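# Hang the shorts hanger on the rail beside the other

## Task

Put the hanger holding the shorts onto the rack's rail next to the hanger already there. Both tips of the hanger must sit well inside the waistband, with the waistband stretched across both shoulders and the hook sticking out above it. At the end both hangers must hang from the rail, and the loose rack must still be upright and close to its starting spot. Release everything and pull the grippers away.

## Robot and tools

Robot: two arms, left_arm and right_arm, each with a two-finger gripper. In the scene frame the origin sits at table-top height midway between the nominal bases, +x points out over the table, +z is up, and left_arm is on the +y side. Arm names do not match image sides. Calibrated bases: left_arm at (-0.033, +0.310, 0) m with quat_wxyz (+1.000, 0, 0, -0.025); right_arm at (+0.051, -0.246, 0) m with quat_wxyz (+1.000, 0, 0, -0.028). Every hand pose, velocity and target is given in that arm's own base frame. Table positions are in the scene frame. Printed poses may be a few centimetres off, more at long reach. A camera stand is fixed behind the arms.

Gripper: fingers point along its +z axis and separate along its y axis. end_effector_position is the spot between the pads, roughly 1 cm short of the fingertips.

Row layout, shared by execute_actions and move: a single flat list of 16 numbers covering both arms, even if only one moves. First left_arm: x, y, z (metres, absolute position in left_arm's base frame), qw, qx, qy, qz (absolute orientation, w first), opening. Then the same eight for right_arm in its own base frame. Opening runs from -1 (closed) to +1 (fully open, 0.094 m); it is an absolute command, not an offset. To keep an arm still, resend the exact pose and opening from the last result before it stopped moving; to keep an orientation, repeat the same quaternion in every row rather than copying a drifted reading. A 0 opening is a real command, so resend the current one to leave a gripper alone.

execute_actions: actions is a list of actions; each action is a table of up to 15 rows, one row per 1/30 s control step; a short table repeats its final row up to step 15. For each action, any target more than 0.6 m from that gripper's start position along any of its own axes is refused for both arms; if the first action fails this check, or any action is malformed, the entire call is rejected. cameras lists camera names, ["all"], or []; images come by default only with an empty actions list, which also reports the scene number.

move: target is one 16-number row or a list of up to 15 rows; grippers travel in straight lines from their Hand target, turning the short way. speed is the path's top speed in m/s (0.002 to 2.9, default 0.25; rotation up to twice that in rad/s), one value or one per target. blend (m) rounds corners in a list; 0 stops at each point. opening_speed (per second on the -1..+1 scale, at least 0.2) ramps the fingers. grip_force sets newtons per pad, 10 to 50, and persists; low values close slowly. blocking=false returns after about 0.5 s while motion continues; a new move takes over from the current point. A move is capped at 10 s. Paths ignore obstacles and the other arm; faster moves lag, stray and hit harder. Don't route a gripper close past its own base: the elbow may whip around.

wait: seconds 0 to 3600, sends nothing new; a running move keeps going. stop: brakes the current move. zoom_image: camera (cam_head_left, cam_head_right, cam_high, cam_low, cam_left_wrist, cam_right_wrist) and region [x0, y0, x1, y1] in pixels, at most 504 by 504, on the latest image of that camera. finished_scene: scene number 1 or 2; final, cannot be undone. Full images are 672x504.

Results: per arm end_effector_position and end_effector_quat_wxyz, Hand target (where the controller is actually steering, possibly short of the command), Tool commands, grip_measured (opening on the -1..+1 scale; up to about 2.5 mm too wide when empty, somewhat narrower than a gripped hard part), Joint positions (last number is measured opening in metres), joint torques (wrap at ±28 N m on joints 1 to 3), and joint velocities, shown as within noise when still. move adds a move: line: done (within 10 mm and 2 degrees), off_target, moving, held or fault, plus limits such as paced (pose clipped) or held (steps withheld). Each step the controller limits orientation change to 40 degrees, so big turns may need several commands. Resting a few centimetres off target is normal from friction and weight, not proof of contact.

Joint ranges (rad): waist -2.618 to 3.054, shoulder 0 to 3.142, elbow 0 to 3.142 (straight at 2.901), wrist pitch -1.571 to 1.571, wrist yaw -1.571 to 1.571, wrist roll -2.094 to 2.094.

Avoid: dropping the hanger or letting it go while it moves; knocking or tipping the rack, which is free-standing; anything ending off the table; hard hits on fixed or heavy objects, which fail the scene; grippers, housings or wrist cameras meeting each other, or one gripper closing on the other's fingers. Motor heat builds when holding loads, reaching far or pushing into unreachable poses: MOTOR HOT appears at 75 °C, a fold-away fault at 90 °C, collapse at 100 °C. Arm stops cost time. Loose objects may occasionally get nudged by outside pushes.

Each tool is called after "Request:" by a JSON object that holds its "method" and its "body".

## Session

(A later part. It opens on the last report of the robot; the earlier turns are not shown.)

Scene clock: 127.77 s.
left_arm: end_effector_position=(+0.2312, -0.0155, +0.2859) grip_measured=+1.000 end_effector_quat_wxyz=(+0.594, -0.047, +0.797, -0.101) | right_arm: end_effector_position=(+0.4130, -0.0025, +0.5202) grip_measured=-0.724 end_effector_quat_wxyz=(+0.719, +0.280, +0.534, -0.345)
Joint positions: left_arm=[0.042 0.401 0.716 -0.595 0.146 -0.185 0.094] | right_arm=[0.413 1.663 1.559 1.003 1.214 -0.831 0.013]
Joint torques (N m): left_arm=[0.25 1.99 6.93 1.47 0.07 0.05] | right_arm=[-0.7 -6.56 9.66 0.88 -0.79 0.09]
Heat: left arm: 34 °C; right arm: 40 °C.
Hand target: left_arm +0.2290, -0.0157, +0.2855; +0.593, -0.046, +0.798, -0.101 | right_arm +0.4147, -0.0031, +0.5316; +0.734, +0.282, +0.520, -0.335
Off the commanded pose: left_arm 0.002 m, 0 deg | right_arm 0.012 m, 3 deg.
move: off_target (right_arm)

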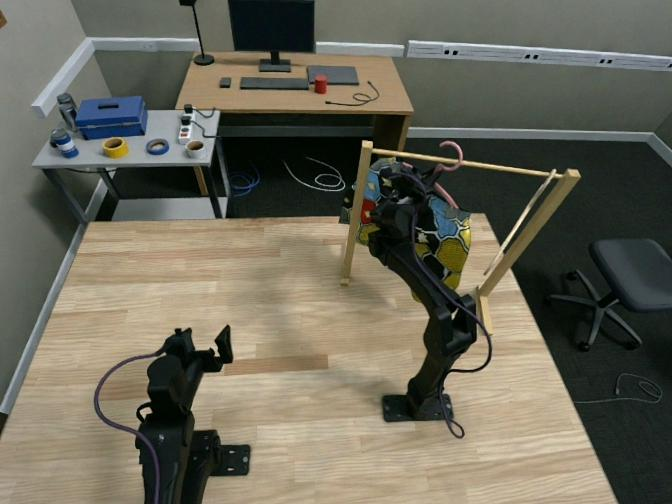

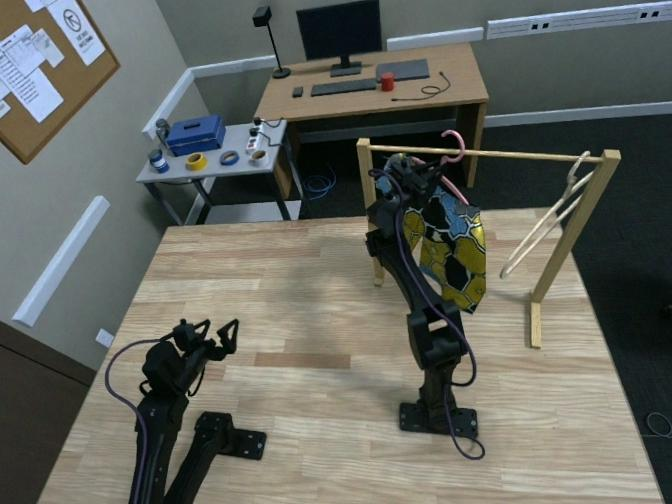

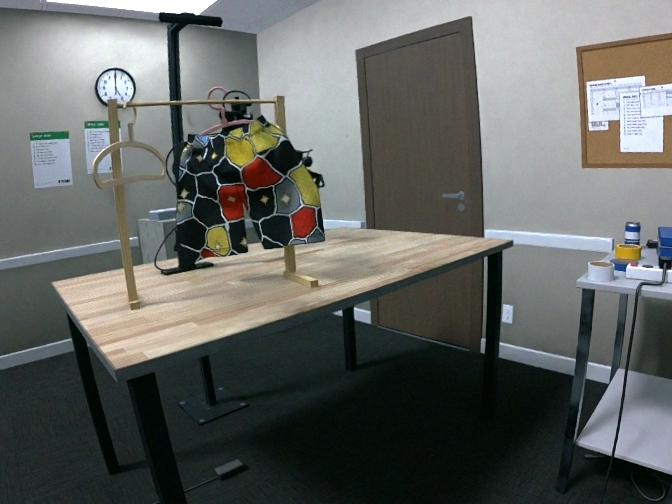

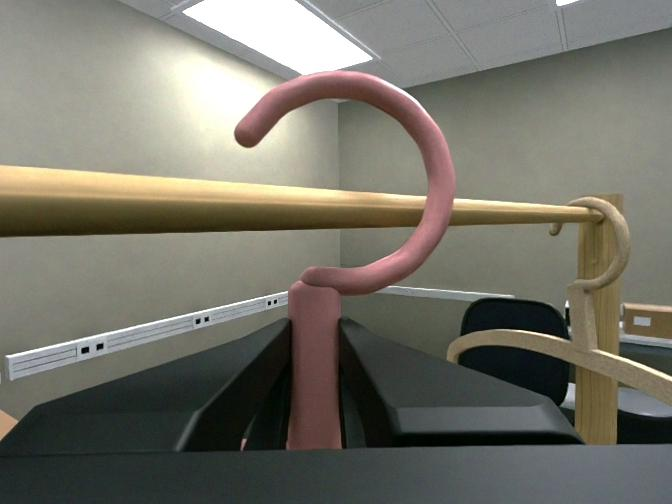

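Request:
{"method": "move", "body": {"target": [0.2290, -0.0157, 0.2855, 0.593, -0.046, 0.798, -0.101, 1.0, 0.4155, -0.003, 0.498, 0.7338, 0.2821, 0.5197, -0.3344, -1.0], "speed": 0.06, "cameras": ["cam_low", "cam_right_wrist"]}}

Scene clock: 130.00 s.
left_arm: end_effector_position=(+0.2312, -0.0155, +0.2859) grip_measured=+1.000 end_effector_quat_wxyz=(+0.594, -0.047, +0.797, -0.101) | right_arm: end_effector_position=(+0.4140, -0.0015, +0.4985) grip_measured=-0.724 end_effector_quat_wxyz=(+0.726, +0.284, +0.528, -0.338)
Joint positions: left_arm=[0.042 0.401 0.716 -0.595 0.146 -0.185 0.094] | right_arm=[0.413 1.663 1.464 1.113 1.207 -0.822 0.013]
Joint torques (N m): left_arm=[0.12 1.98 6.86 1.54 0.08 0.03] | right_arm=[-0.9 -7.42 5.61 1.13 -0.73 0.14]
Heat: left arm: 34 °C; right arm: 40 °C.
Hand target: left_arm +0.2290, -0.0157, +0.2855; +0.593, -0.046, +0.798, -0.101 | right_arm +0.4154, -0.0031, +0.4980; +0.734, +0.282, +0.520, -0.334
Off the commanded pose: left_arm 0.002 m, 0 deg | right_arm 0.002 m, 1 deg.
move: done

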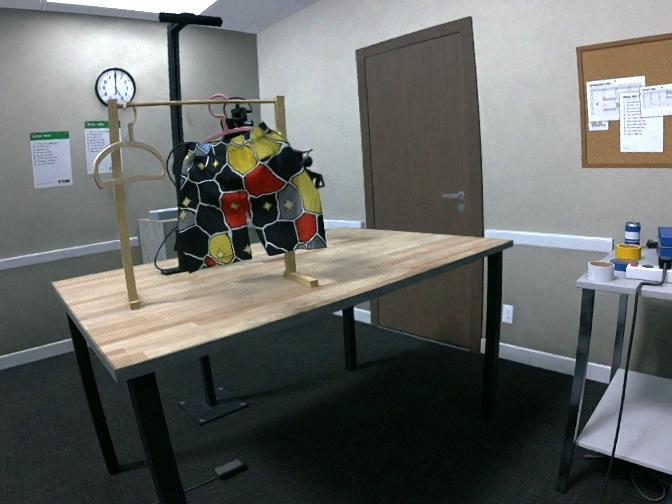

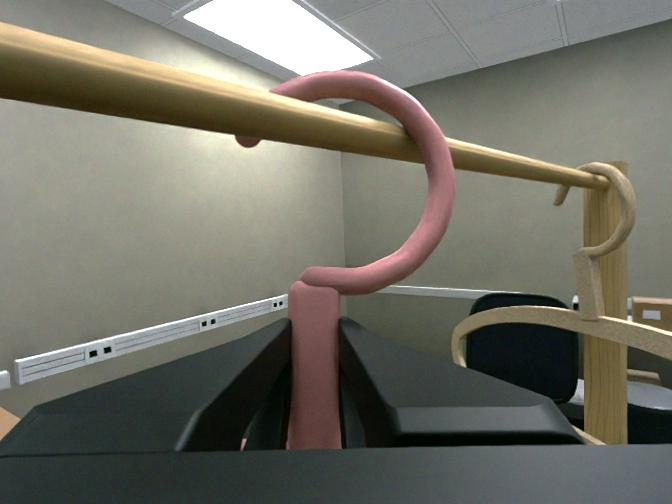

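Request:
{"method": "zoom_image", "body": {"camera": "cam_right_wrist", "region": [180, 40, 500, 320]}}

Request:
{"method": "zoom_image", "body": {"camera": "cam_low", "region": [150, 70, 330, 220]}}

Scaled by 1.575 from the camera's image (finer frame: 960x720).

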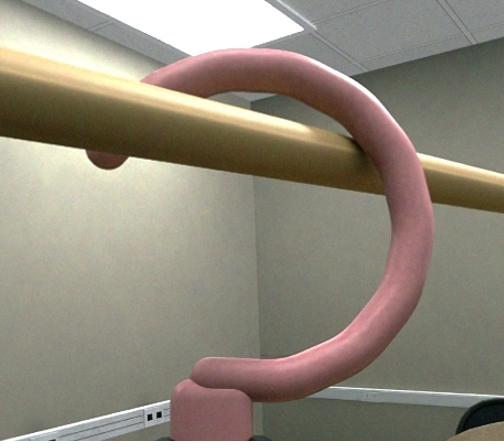

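Scaled by 2.800 from the camera's image (finer frame: 960x720).

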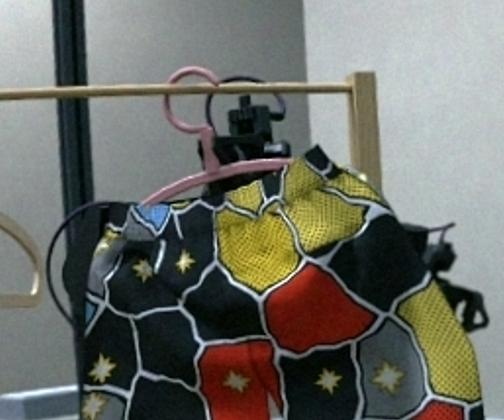

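Request:
{"method": "move", "body": {"target": [0.2290, -0.0157, 0.2855, 0.593, -0.046, 0.798, -0.101, 1.0, 0.4045, -0.003, 0.4985, 0.7338, 0.2821, 0.5197, -0.3344, -1.0], "speed": 0.05, "cameras": ["cam_low", "cam_right_wrist"]}}

Request:
{"method": "zoom_image", "body": {"camera": "cam_right_wrist", "region": [180, 40, 500, 320]}}

Scene clock: 135.17 s.
left_arm: end_effector_position=(+0.2312, -0.0155, +0.2859) grip_measured=+1.000 end_effector_quat_wxyz=(+0.594, -0.047, +0.797, -0.101) | right_arm: end_effector_position=(+0.4124, -0.0018, +0.4932) grip_measured=-0.724 end_effector_quat_wxyz=(+0.728, +0.283, +0.525, -0.338)
Joint positions: left_arm=[0.042 0.401 0.716 -0.595 0.146 -0.185 0.094] | right_arm=[0.413 1.659 1.431 1.156 1.201 -0.834 0.013]
Joint torques (N m): left_arm=[0.13 1.91 6.9 1.51 0.07 0.04] | right_arm=[0.42 -9.87 5.46 0.97 -0.58 -0.07]
Heat: left arm: 34 °C; right arm: 39 °C.
Hand target: left_arm +0.2290, -0.0157, +0.2855; +0.593, -0.046, +0.798, -0.101 | right_arm +0.4047, -0.0031, +0.4985; +0.734, +0.282, +0.520, -0.334
Off the commanded pose: left_arm 0.002 m, 0 deg | right_arm 0.010 m, 1 deg.
move: done

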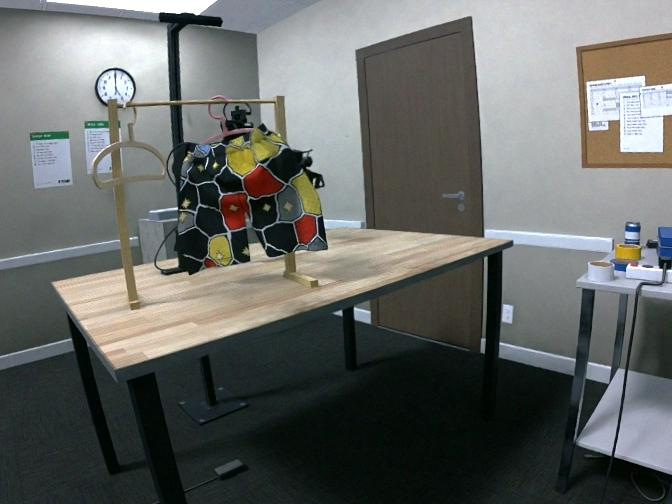

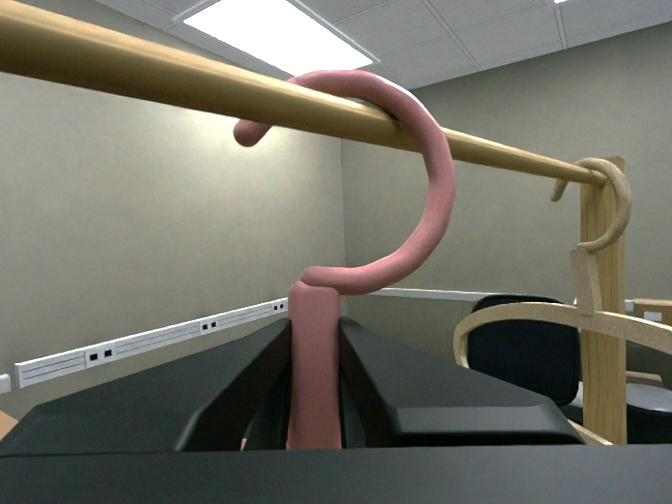

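Scaled by 1.575 from the camera's image (finer frame: 960x720).

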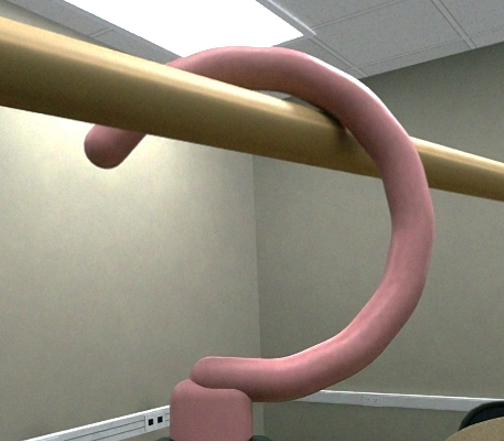

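Request:
{"method": "move", "body": {"target": [0.2290, -0.0157, 0.2855, 0.593, -0.046, 0.798, -0.101, 1.0, 0.408, -0.003, 0.489, 0.7338, 0.2821, 0.5197, -0.3344, -1.0], "speed": 0.05, "cameras": ["cam_low", "cam_right_wrist"]}}

Request:
{"method": "zoom_image", "body": {"camera": "cam_right_wrist", "region": [180, 40, 500, 320]}}

Request:
{"method": "zoom_image", "body": {"camera": "cam_low", "region": [150, 70, 330, 220]}}

Scene clock: 138.57 s.
left_arm: end_effector_position=(+0.2312, -0.0155, +0.2859) grip_measured=+1.000 end_effector_quat_wxyz=(+0.594, -0.047, +0.797, -0.101) | right_arm: end_effector_position=(+0.4115, -0.0013, +0.4905) grip_measured=-0.724 end_effector_quat_wxyz=(+0.735, +0.284, +0.518, -0.333)
Joint positions: left_arm=[0.042 0.401 0.716 -0.595 0.146 -0.185 0.094] | right_arm=[0.413 1.659 1.409 1.195 1.189 -0.834 0.013]
Joint torques (N m): left_arm=[0.18 1.89 6.8 1.48 0.08 0.05] | right_arm=[-0.25 -8.83 5 0.76 -0.49 -0.01]
Heat: left arm: 35 °C; right arm: 39 °C.
Hand target: left_arm +0.2290, -0.0157, +0.2855; +0.593, -0.046, +0.798, -0.101 | right_arm +0.4081, -0.0031, +0.4890; +0.734, +0.282, +0.520, -0.335
Off the commanded pose: left_arm 0.002 m, 0 deg | right_arm 0.004 m, 0 deg.
move: done

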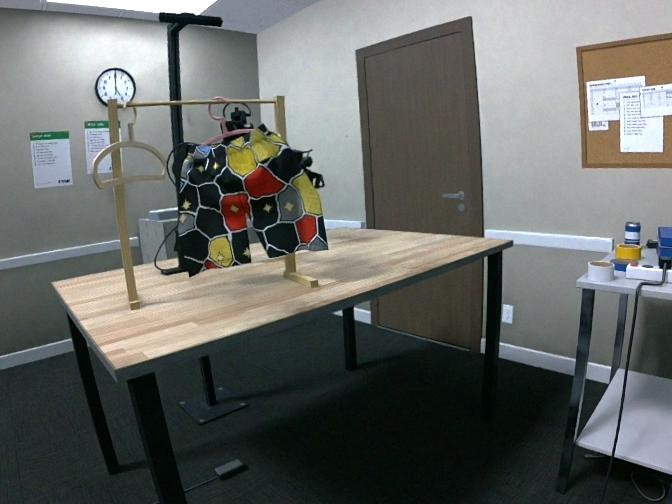

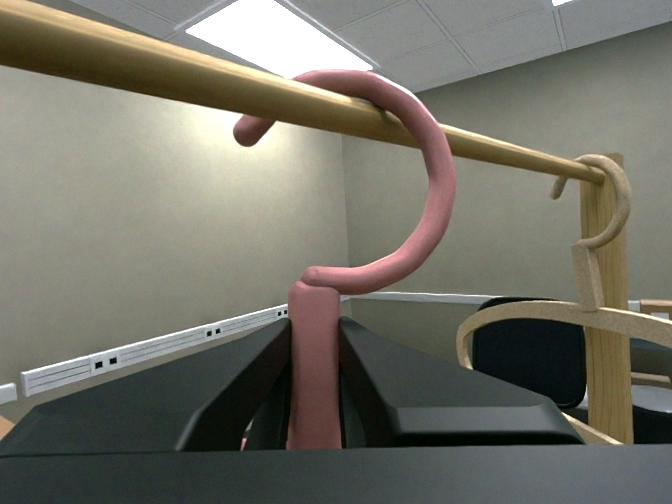

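Scaled by 1.575 from the camera's image (finer frame: 960x720).

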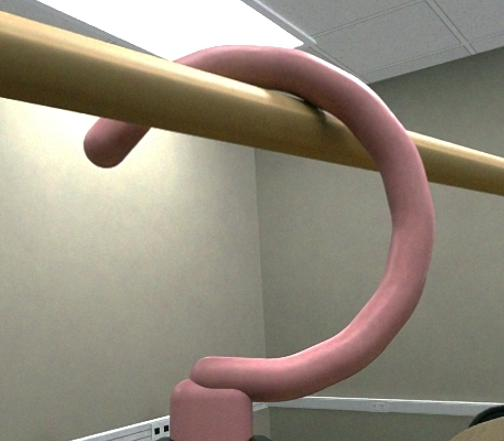

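Scaled by 2.800 from the camera's image (finer frame: 960x720).

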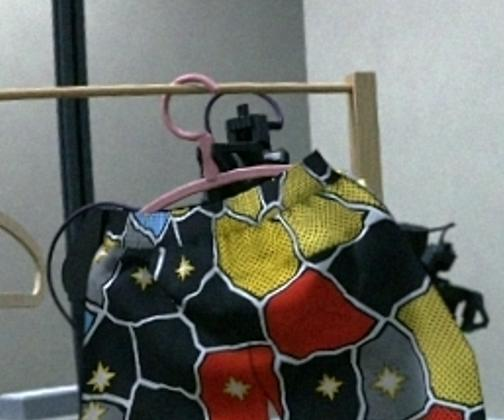

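Request:
{"method": "move", "body": {"target": [0.2290, -0.0157, 0.2855, 0.593, -0.046, 0.798, -0.101, 1.0, 0.408, -0.003, 0.482, 0.7338, 0.2821, 0.5197, -0.3344, -1.0], "speed": 0.05, "cameras": ["cam_low", "cam_right_wrist"]}}

Request:
{"method": "zoom_image", "body": {"camera": "cam_right_wrist", "region": [180, 40, 500, 320]}}

Request:
{"method": "zoom_image", "body": {"camera": "cam_low", "region": [150, 70, 330, 220]}}

Scene clock: 139.67 s.
left_arm: end_effector_position=(+0.2312, -0.0155, +0.2859) grip_measured=+1.000 end_effector_quat_wxyz=(+0.594, -0.047, +0.797, -0.101) | right_arm: end_effector_position=(+0.4112, -0.0001, +0.4886) grip_measured=-0.724 end_effector_quat_wxyz=(+0.742, +0.281, +0.512, -0.329)
Joint positions: left_arm=[0.042 0.401 0.716 -0.595 0.146 -0.185 0.094] | right_arm=[0.413 1.659 1.387 1.23 1.17 -0.834 0.013]
Joint torques (N m): left_arm=[0.25 1.95 6.91 1.5 0.07 0.05] | right_arm=[-0.06 -8.73 4.66 0.69 -0.28 0.03]
Heat: left arm: 35 °C; right arm: 39 °C.
Hand target: left_arm +0.2290, -0.0157, +0.2855; +0.593, -0.046, +0.798, -0.101 | right_arm +0.4082, -0.0030, +0.4821; +0.734, +0.282, +0.520, -0.335
Off the commanded pose: left_arm 0.002 m, 0 deg | right_arm 0.008 m, 1 deg.
move: done

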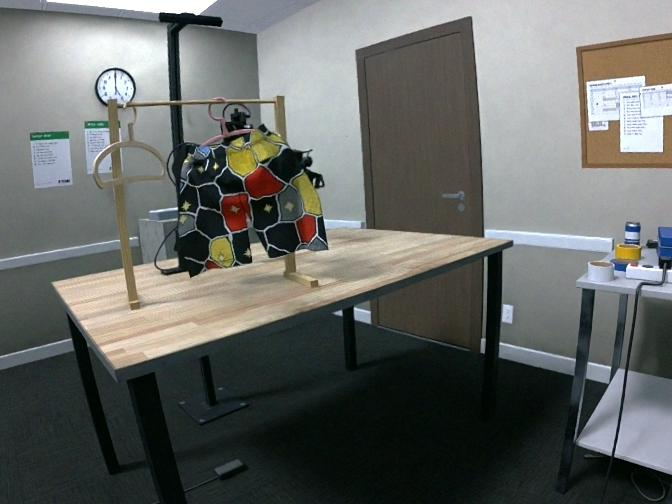

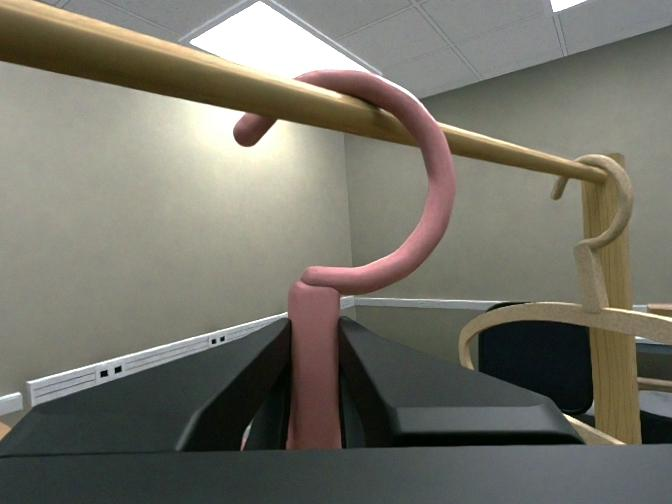

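Scaled by 1.575 from the camera's image (finer frame: 960x720).

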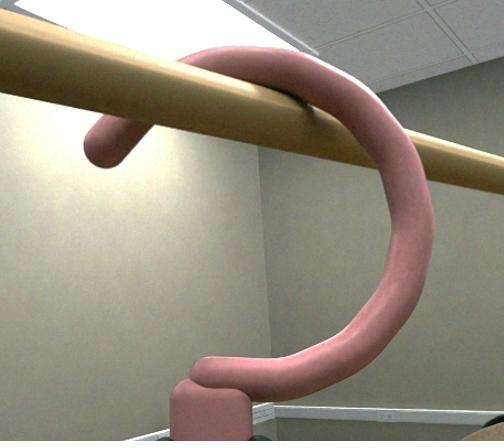

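Scaled by 2.800 from the camera's image (finer frame: 960x720).

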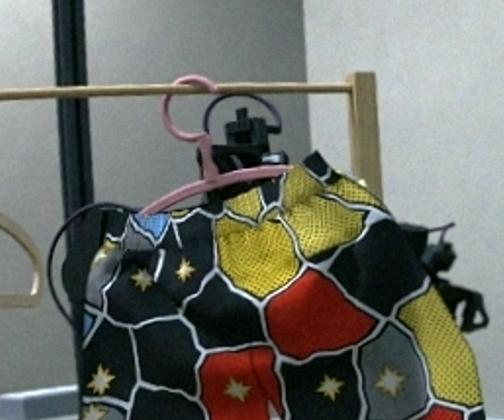

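Request:
{"method": "move", "body": {"target": [0.2290, -0.0157, 0.2855, 0.593, -0.046, 0.798, -0.101, 1.0, 0.408, -0.003, 0.482, 0.7338, 0.2821, 0.5197, -0.3344, 0.4], "speed": 0.05, "opening_speed": 0.9, "cameras": ["cam_head_left", "cam_low", "cam_high", "cam_right_wrist"]}}

Scene clock: 144.03 s.
left_arm: end_effector_position=(+0.2312, -0.0155, +0.2859) grip_measured=+1.000 end_effector_quat_wxyz=(+0.594, -0.047, +0.797, -0.101) | right_arm: end_effector_position=(+0.4106, -0.0018, +0.4837) grip_measured=+0.398 end_effector_quat_wxyz=(+0.736, +0.286, +0.517, -0.332)
Joint positions: left_arm=[0.042 0.401 0.716 -0.595 0.146 -0.185 0.094] | right_arm=[0.413 1.659 1.38 1.231 1.19 -0.834 0.066]
Joint torques (N m): left_arm=[0.16 1.95 6.99 1.53 0.08 0.07] | right_arm=[-0.02 -8.68 5.23 0.73 -0.49 -0.01]
Heat: left arm: 35 °C; right arm: 38 °C.
Hand target: left_arm +0.2290, -0.0157, +0.2855; +0.593, -0.046, +0.798, -0.101 | right_arm +0.4081, -0.0031, +0.4819; +0.734, +0.282, +0.520, -0.335
Off the commanded pose: left_arm 0.002 m, 0 deg | right_arm 0.003 m, 1 deg.
move: done
Images, in order (width x height): cam_head_left 672x504, cam_high 672x504, cam_low 672x504, cam_right_wrist 672x504.

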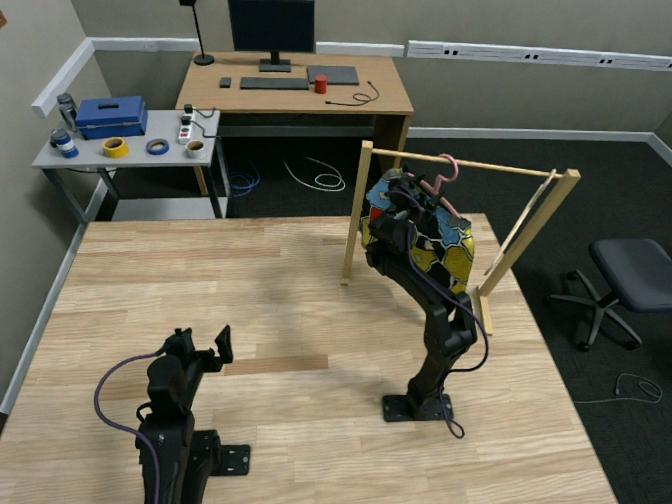

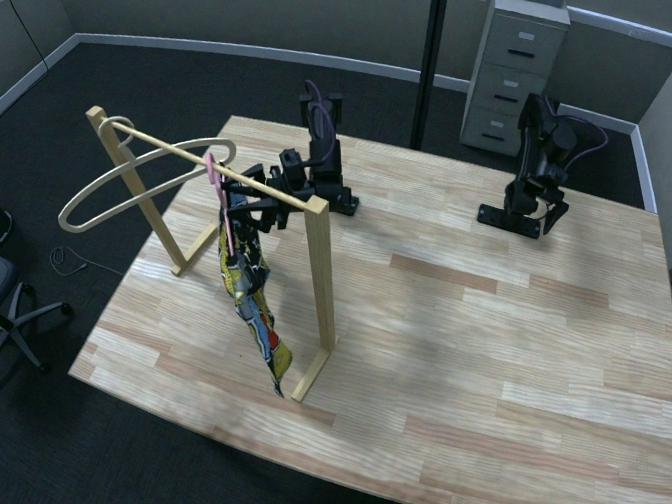

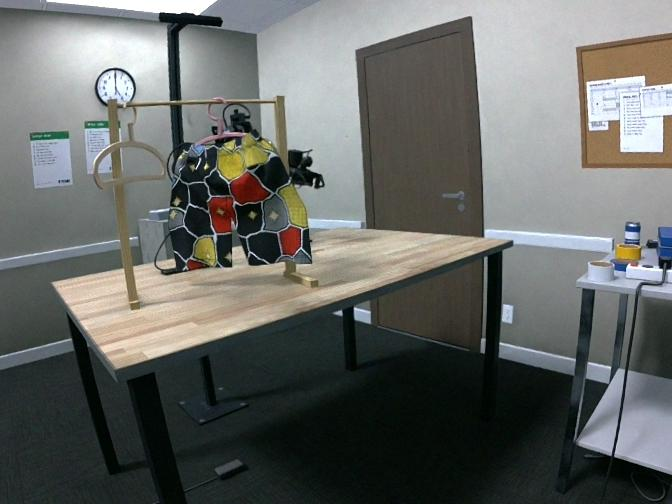

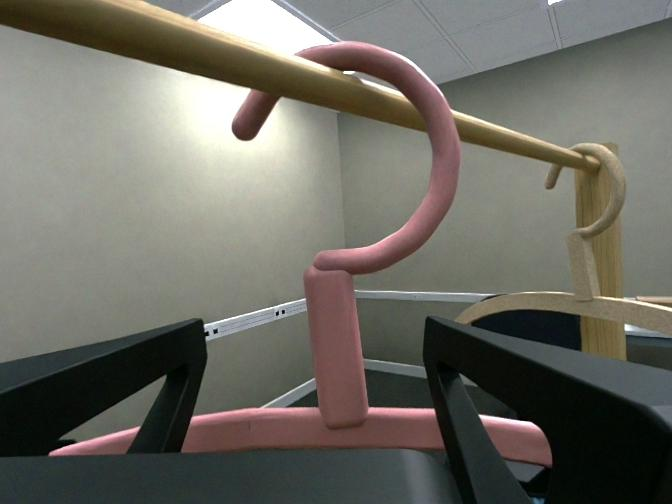

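Request:
{"method": "move", "body": {"target": [0.2290, -0.0157, 0.2855, 0.593, -0.046, 0.798, -0.101, 1.0, 0.376, 0.039, 0.490, 0.7179, 0.2709, 0.568, -0.2974, 0.8], "speed": 0.07, "cameras": ["cam_head_left", "cam_low", "cam_high", "cam_right_wrist"]}}

Scene clock: 147.10 s.
left_arm: end_effector_position=(+0.2312, -0.0155, +0.2859) grip_measured=+1.000 end_effector_quat_wxyz=(+0.594, -0.047, +0.797, -0.101) | right_arm: end_effector_position=(+0.3817, +0.0397, +0.4874) grip_measured=+0.798 end_effector_quat_wxyz=(+0.719, +0.278, +0.565, -0.295)
Joint positions: left_arm=[0.042 0.401 0.716 -0.595 0.146 -0.185 0.094] | right_arm=[0.572 1.581 1.38 1.155 1.313 -0.869 0.084]
Joint torques (N m): left_arm=[0.18 1.99 6.84 1.5 0.08 0.02] | right_arm=[0.46 -8.7 5.57 0.61 -0.62 -0.14]
Heat: left arm: 35 °C; right arm: 38 °C.
Hand target: left_arm +0.2290, -0.0157, +0.2855; +0.593, -0.046, +0.798, -0.101 | right_arm +0.3761, +0.0389, +0.4900; +0.718, +0.271, +0.568, -0.298
Off the commanded pose: left_arm 0.002 m, 0 deg | right_arm 0.006 m, 1 deg.
move: done
Images, in order (width x height): cam_head_left 672x504, cam_high 672x504, cam_low 672x504, cam_right_wrist 672x504.

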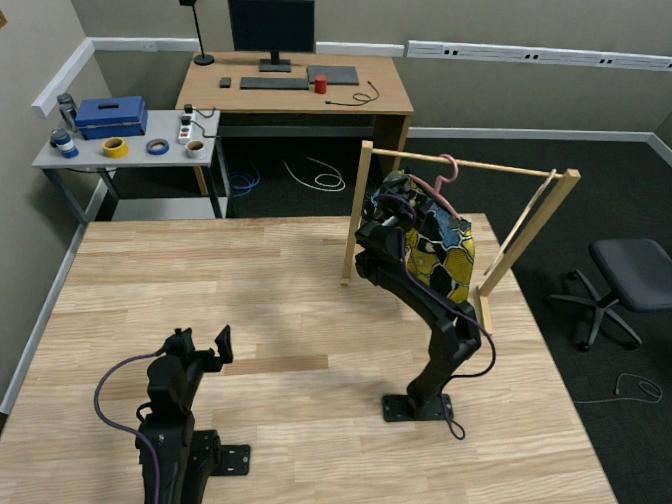

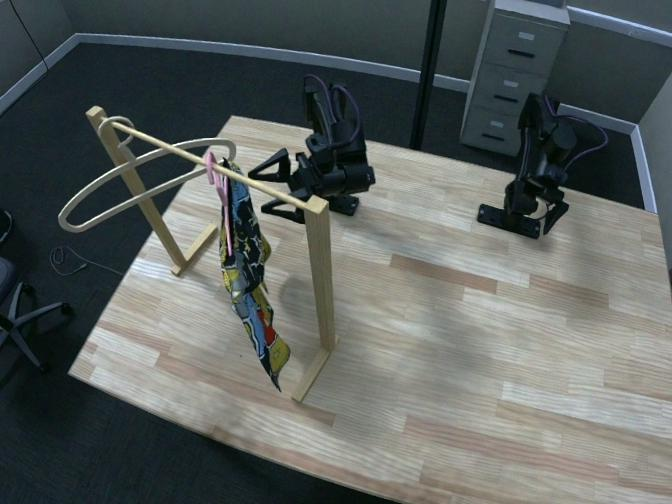

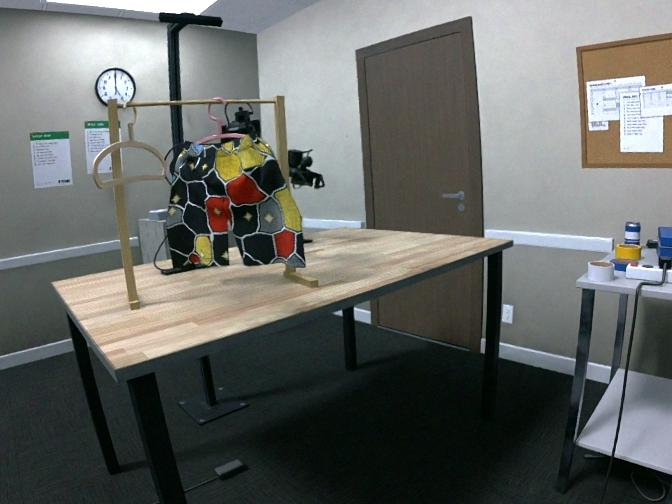

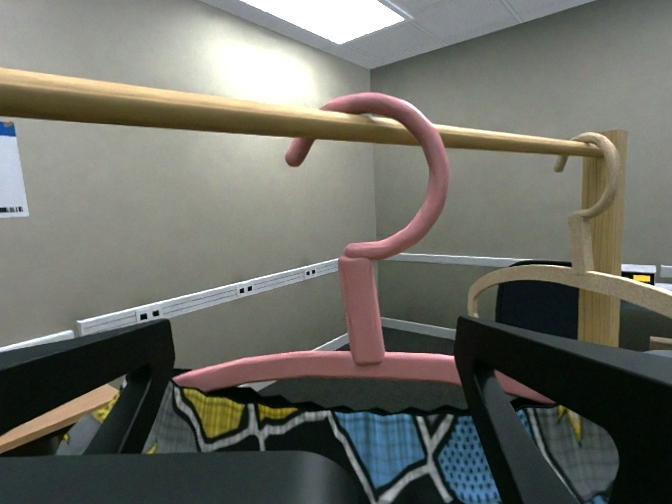

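Request:
{"method": "move", "body": {"target": [[0.2290, -0.0157, 0.2855, 0.593, -0.046, 0.798, -0.101, 1.0, 0.30, 0.078, 0.45, 0.7122, 0.1748, 0.6526, -0.1908, 0.8], [0.2290, -0.0157, 0.2855, 0.593, -0.046, 0.798, -0.101, 1.0, 0.25, 0.10, 0.31, 0.5966, -0.1042, 0.7917, 0.0785, 0.8]], "speed": [0.12, 0.25], "blend": [0.03, 0.0], "cameras": ["all"]}}

Scene clock: 152.83 s.
left_arm: end_effector_position=(+0.2312, -0.0155, +0.2859) grip_measured=+1.000 end_effector_quat_wxyz=(+0.594, -0.047, +0.797, -0.101) | right_arm: end_effector_position=(+0.2522, +0.1030, +0.3225) grip_measured=+0.798 end_effector_quat_wxyz=(+0.608, -0.097, +0.783, +0.088)
Joint positions: left_arm=[0.042 0.401 0.716 -0.595 0.146 -0.185 0.094] | right_arm=[0.588 0.629 0.844 -0.475 0.311 0.103 0.084]
Joint torques (N m): left_arm=[0.12 2.06 6.86 1.51 0.07 0.07] | right_arm=[-0.75 0.25 5.64 2.03 0.03 -0.13]
Heat: left arm: 35 °C; right arm: 38 °C.
Hand target: left_arm +0.2290, -0.0157, +0.2855; +0.593, -0.046, +0.798, -0.101 | right_arm +0.2502, +0.1000, +0.3102; +0.597, -0.104, +0.792, +0.078
Off the commanded pose: left_arm 0.002 m, 0 deg | right_arm 0.013 m, 2 deg.
move: off_target (right_arm)

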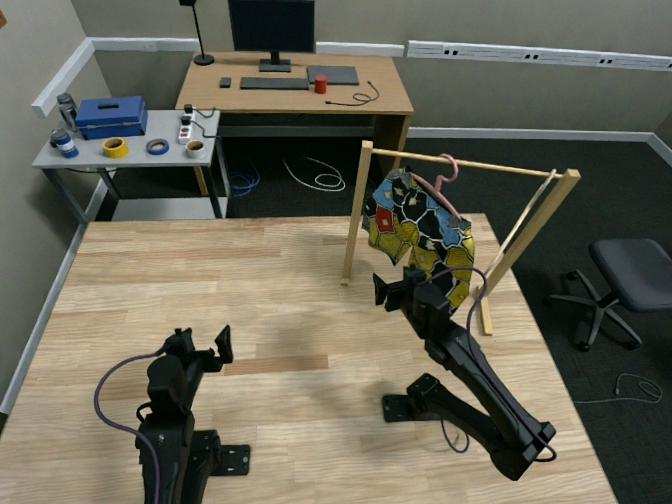

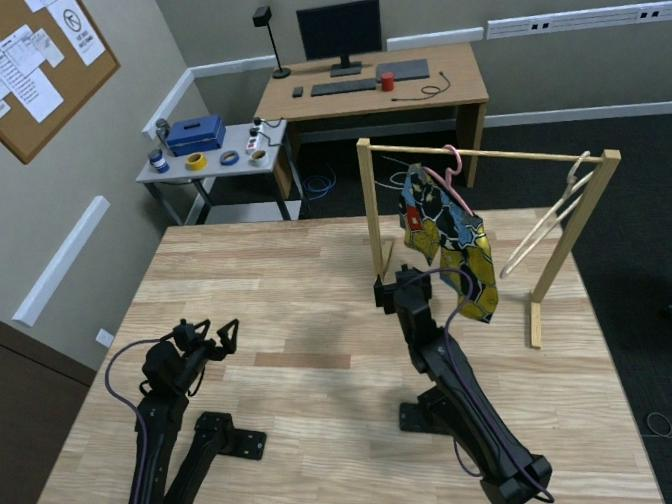

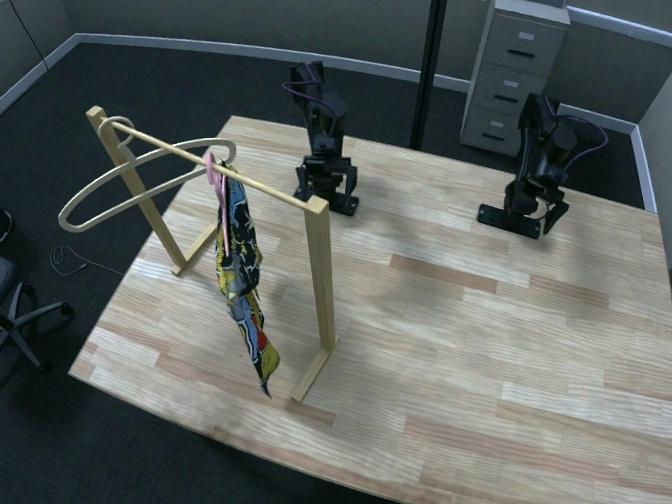

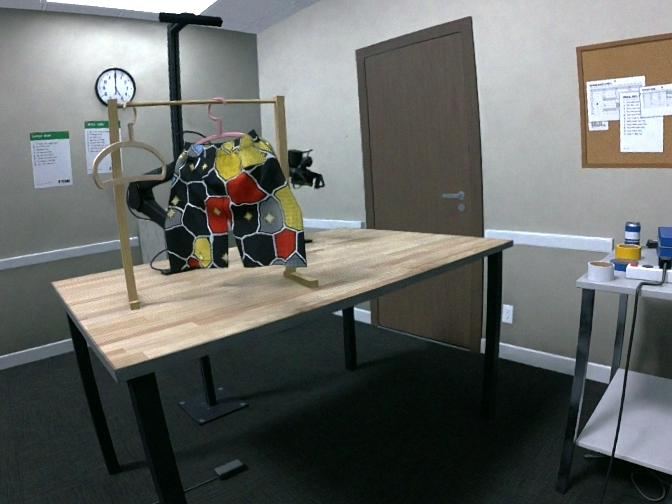

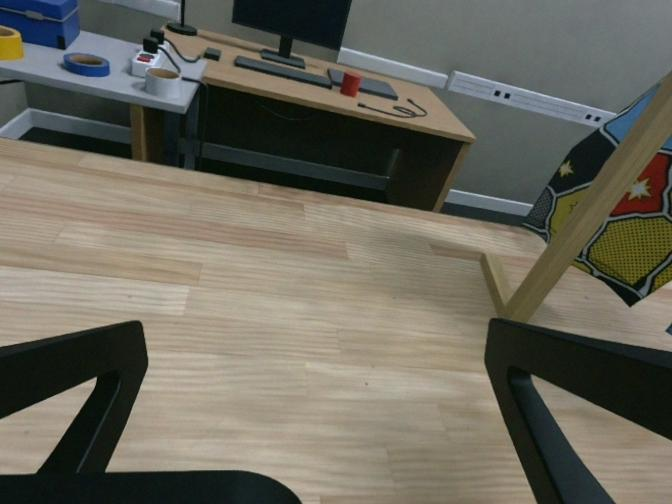

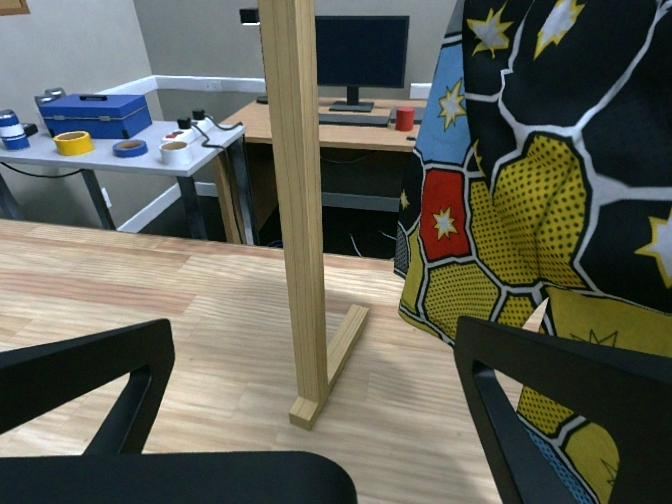

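Request:
{"method": "zoom_image", "body": {"camera": "cam_head_left", "region": [330, 130, 600, 340]}}

Request:
{"method": "zoom_image", "body": {"camera": "cam_low", "region": [80, 80, 330, 320]}}

Request:
{"method": "zoom_image", "body": {"camera": "cam_head_right", "region": [340, 120, 640, 360]}}

Request:
{"method": "zoom_image", "body": {"camera": "cam_high", "region": [40, 90, 360, 420]}}

Scaled by 1.867 from the camera's image (finer frame: 960x720).

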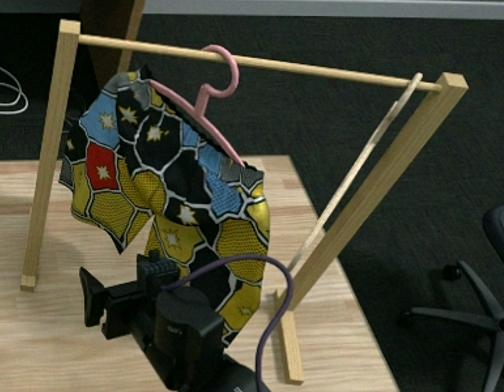

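Scaled by 2.016 from the camera's image (finer frame: 960x720).

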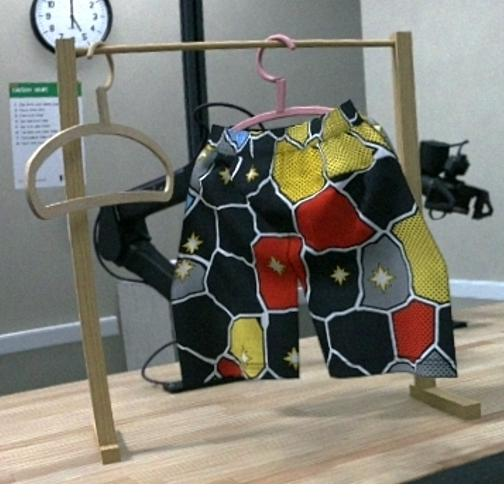

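Scaled by 1.680 from the camera's image (finer frame: 960x720).

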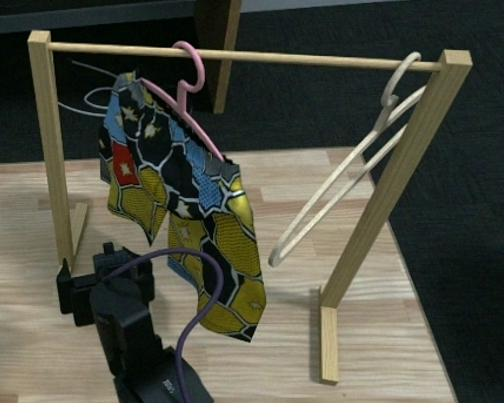

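Scaled by 1.527 from the camera's image (finer frame: 960x720).

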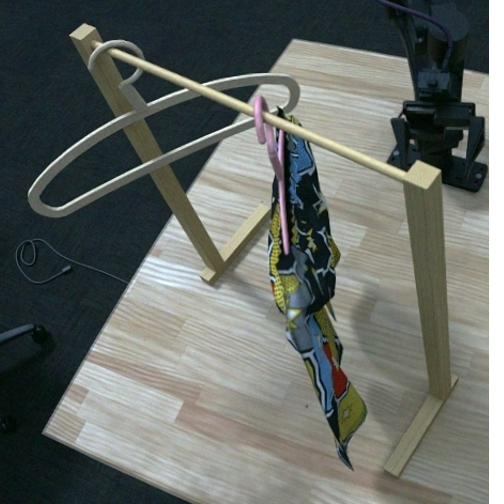

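Request:
{"method": "finished_scene", "body": {"scene": 1}}

The scene is finished: the task was done.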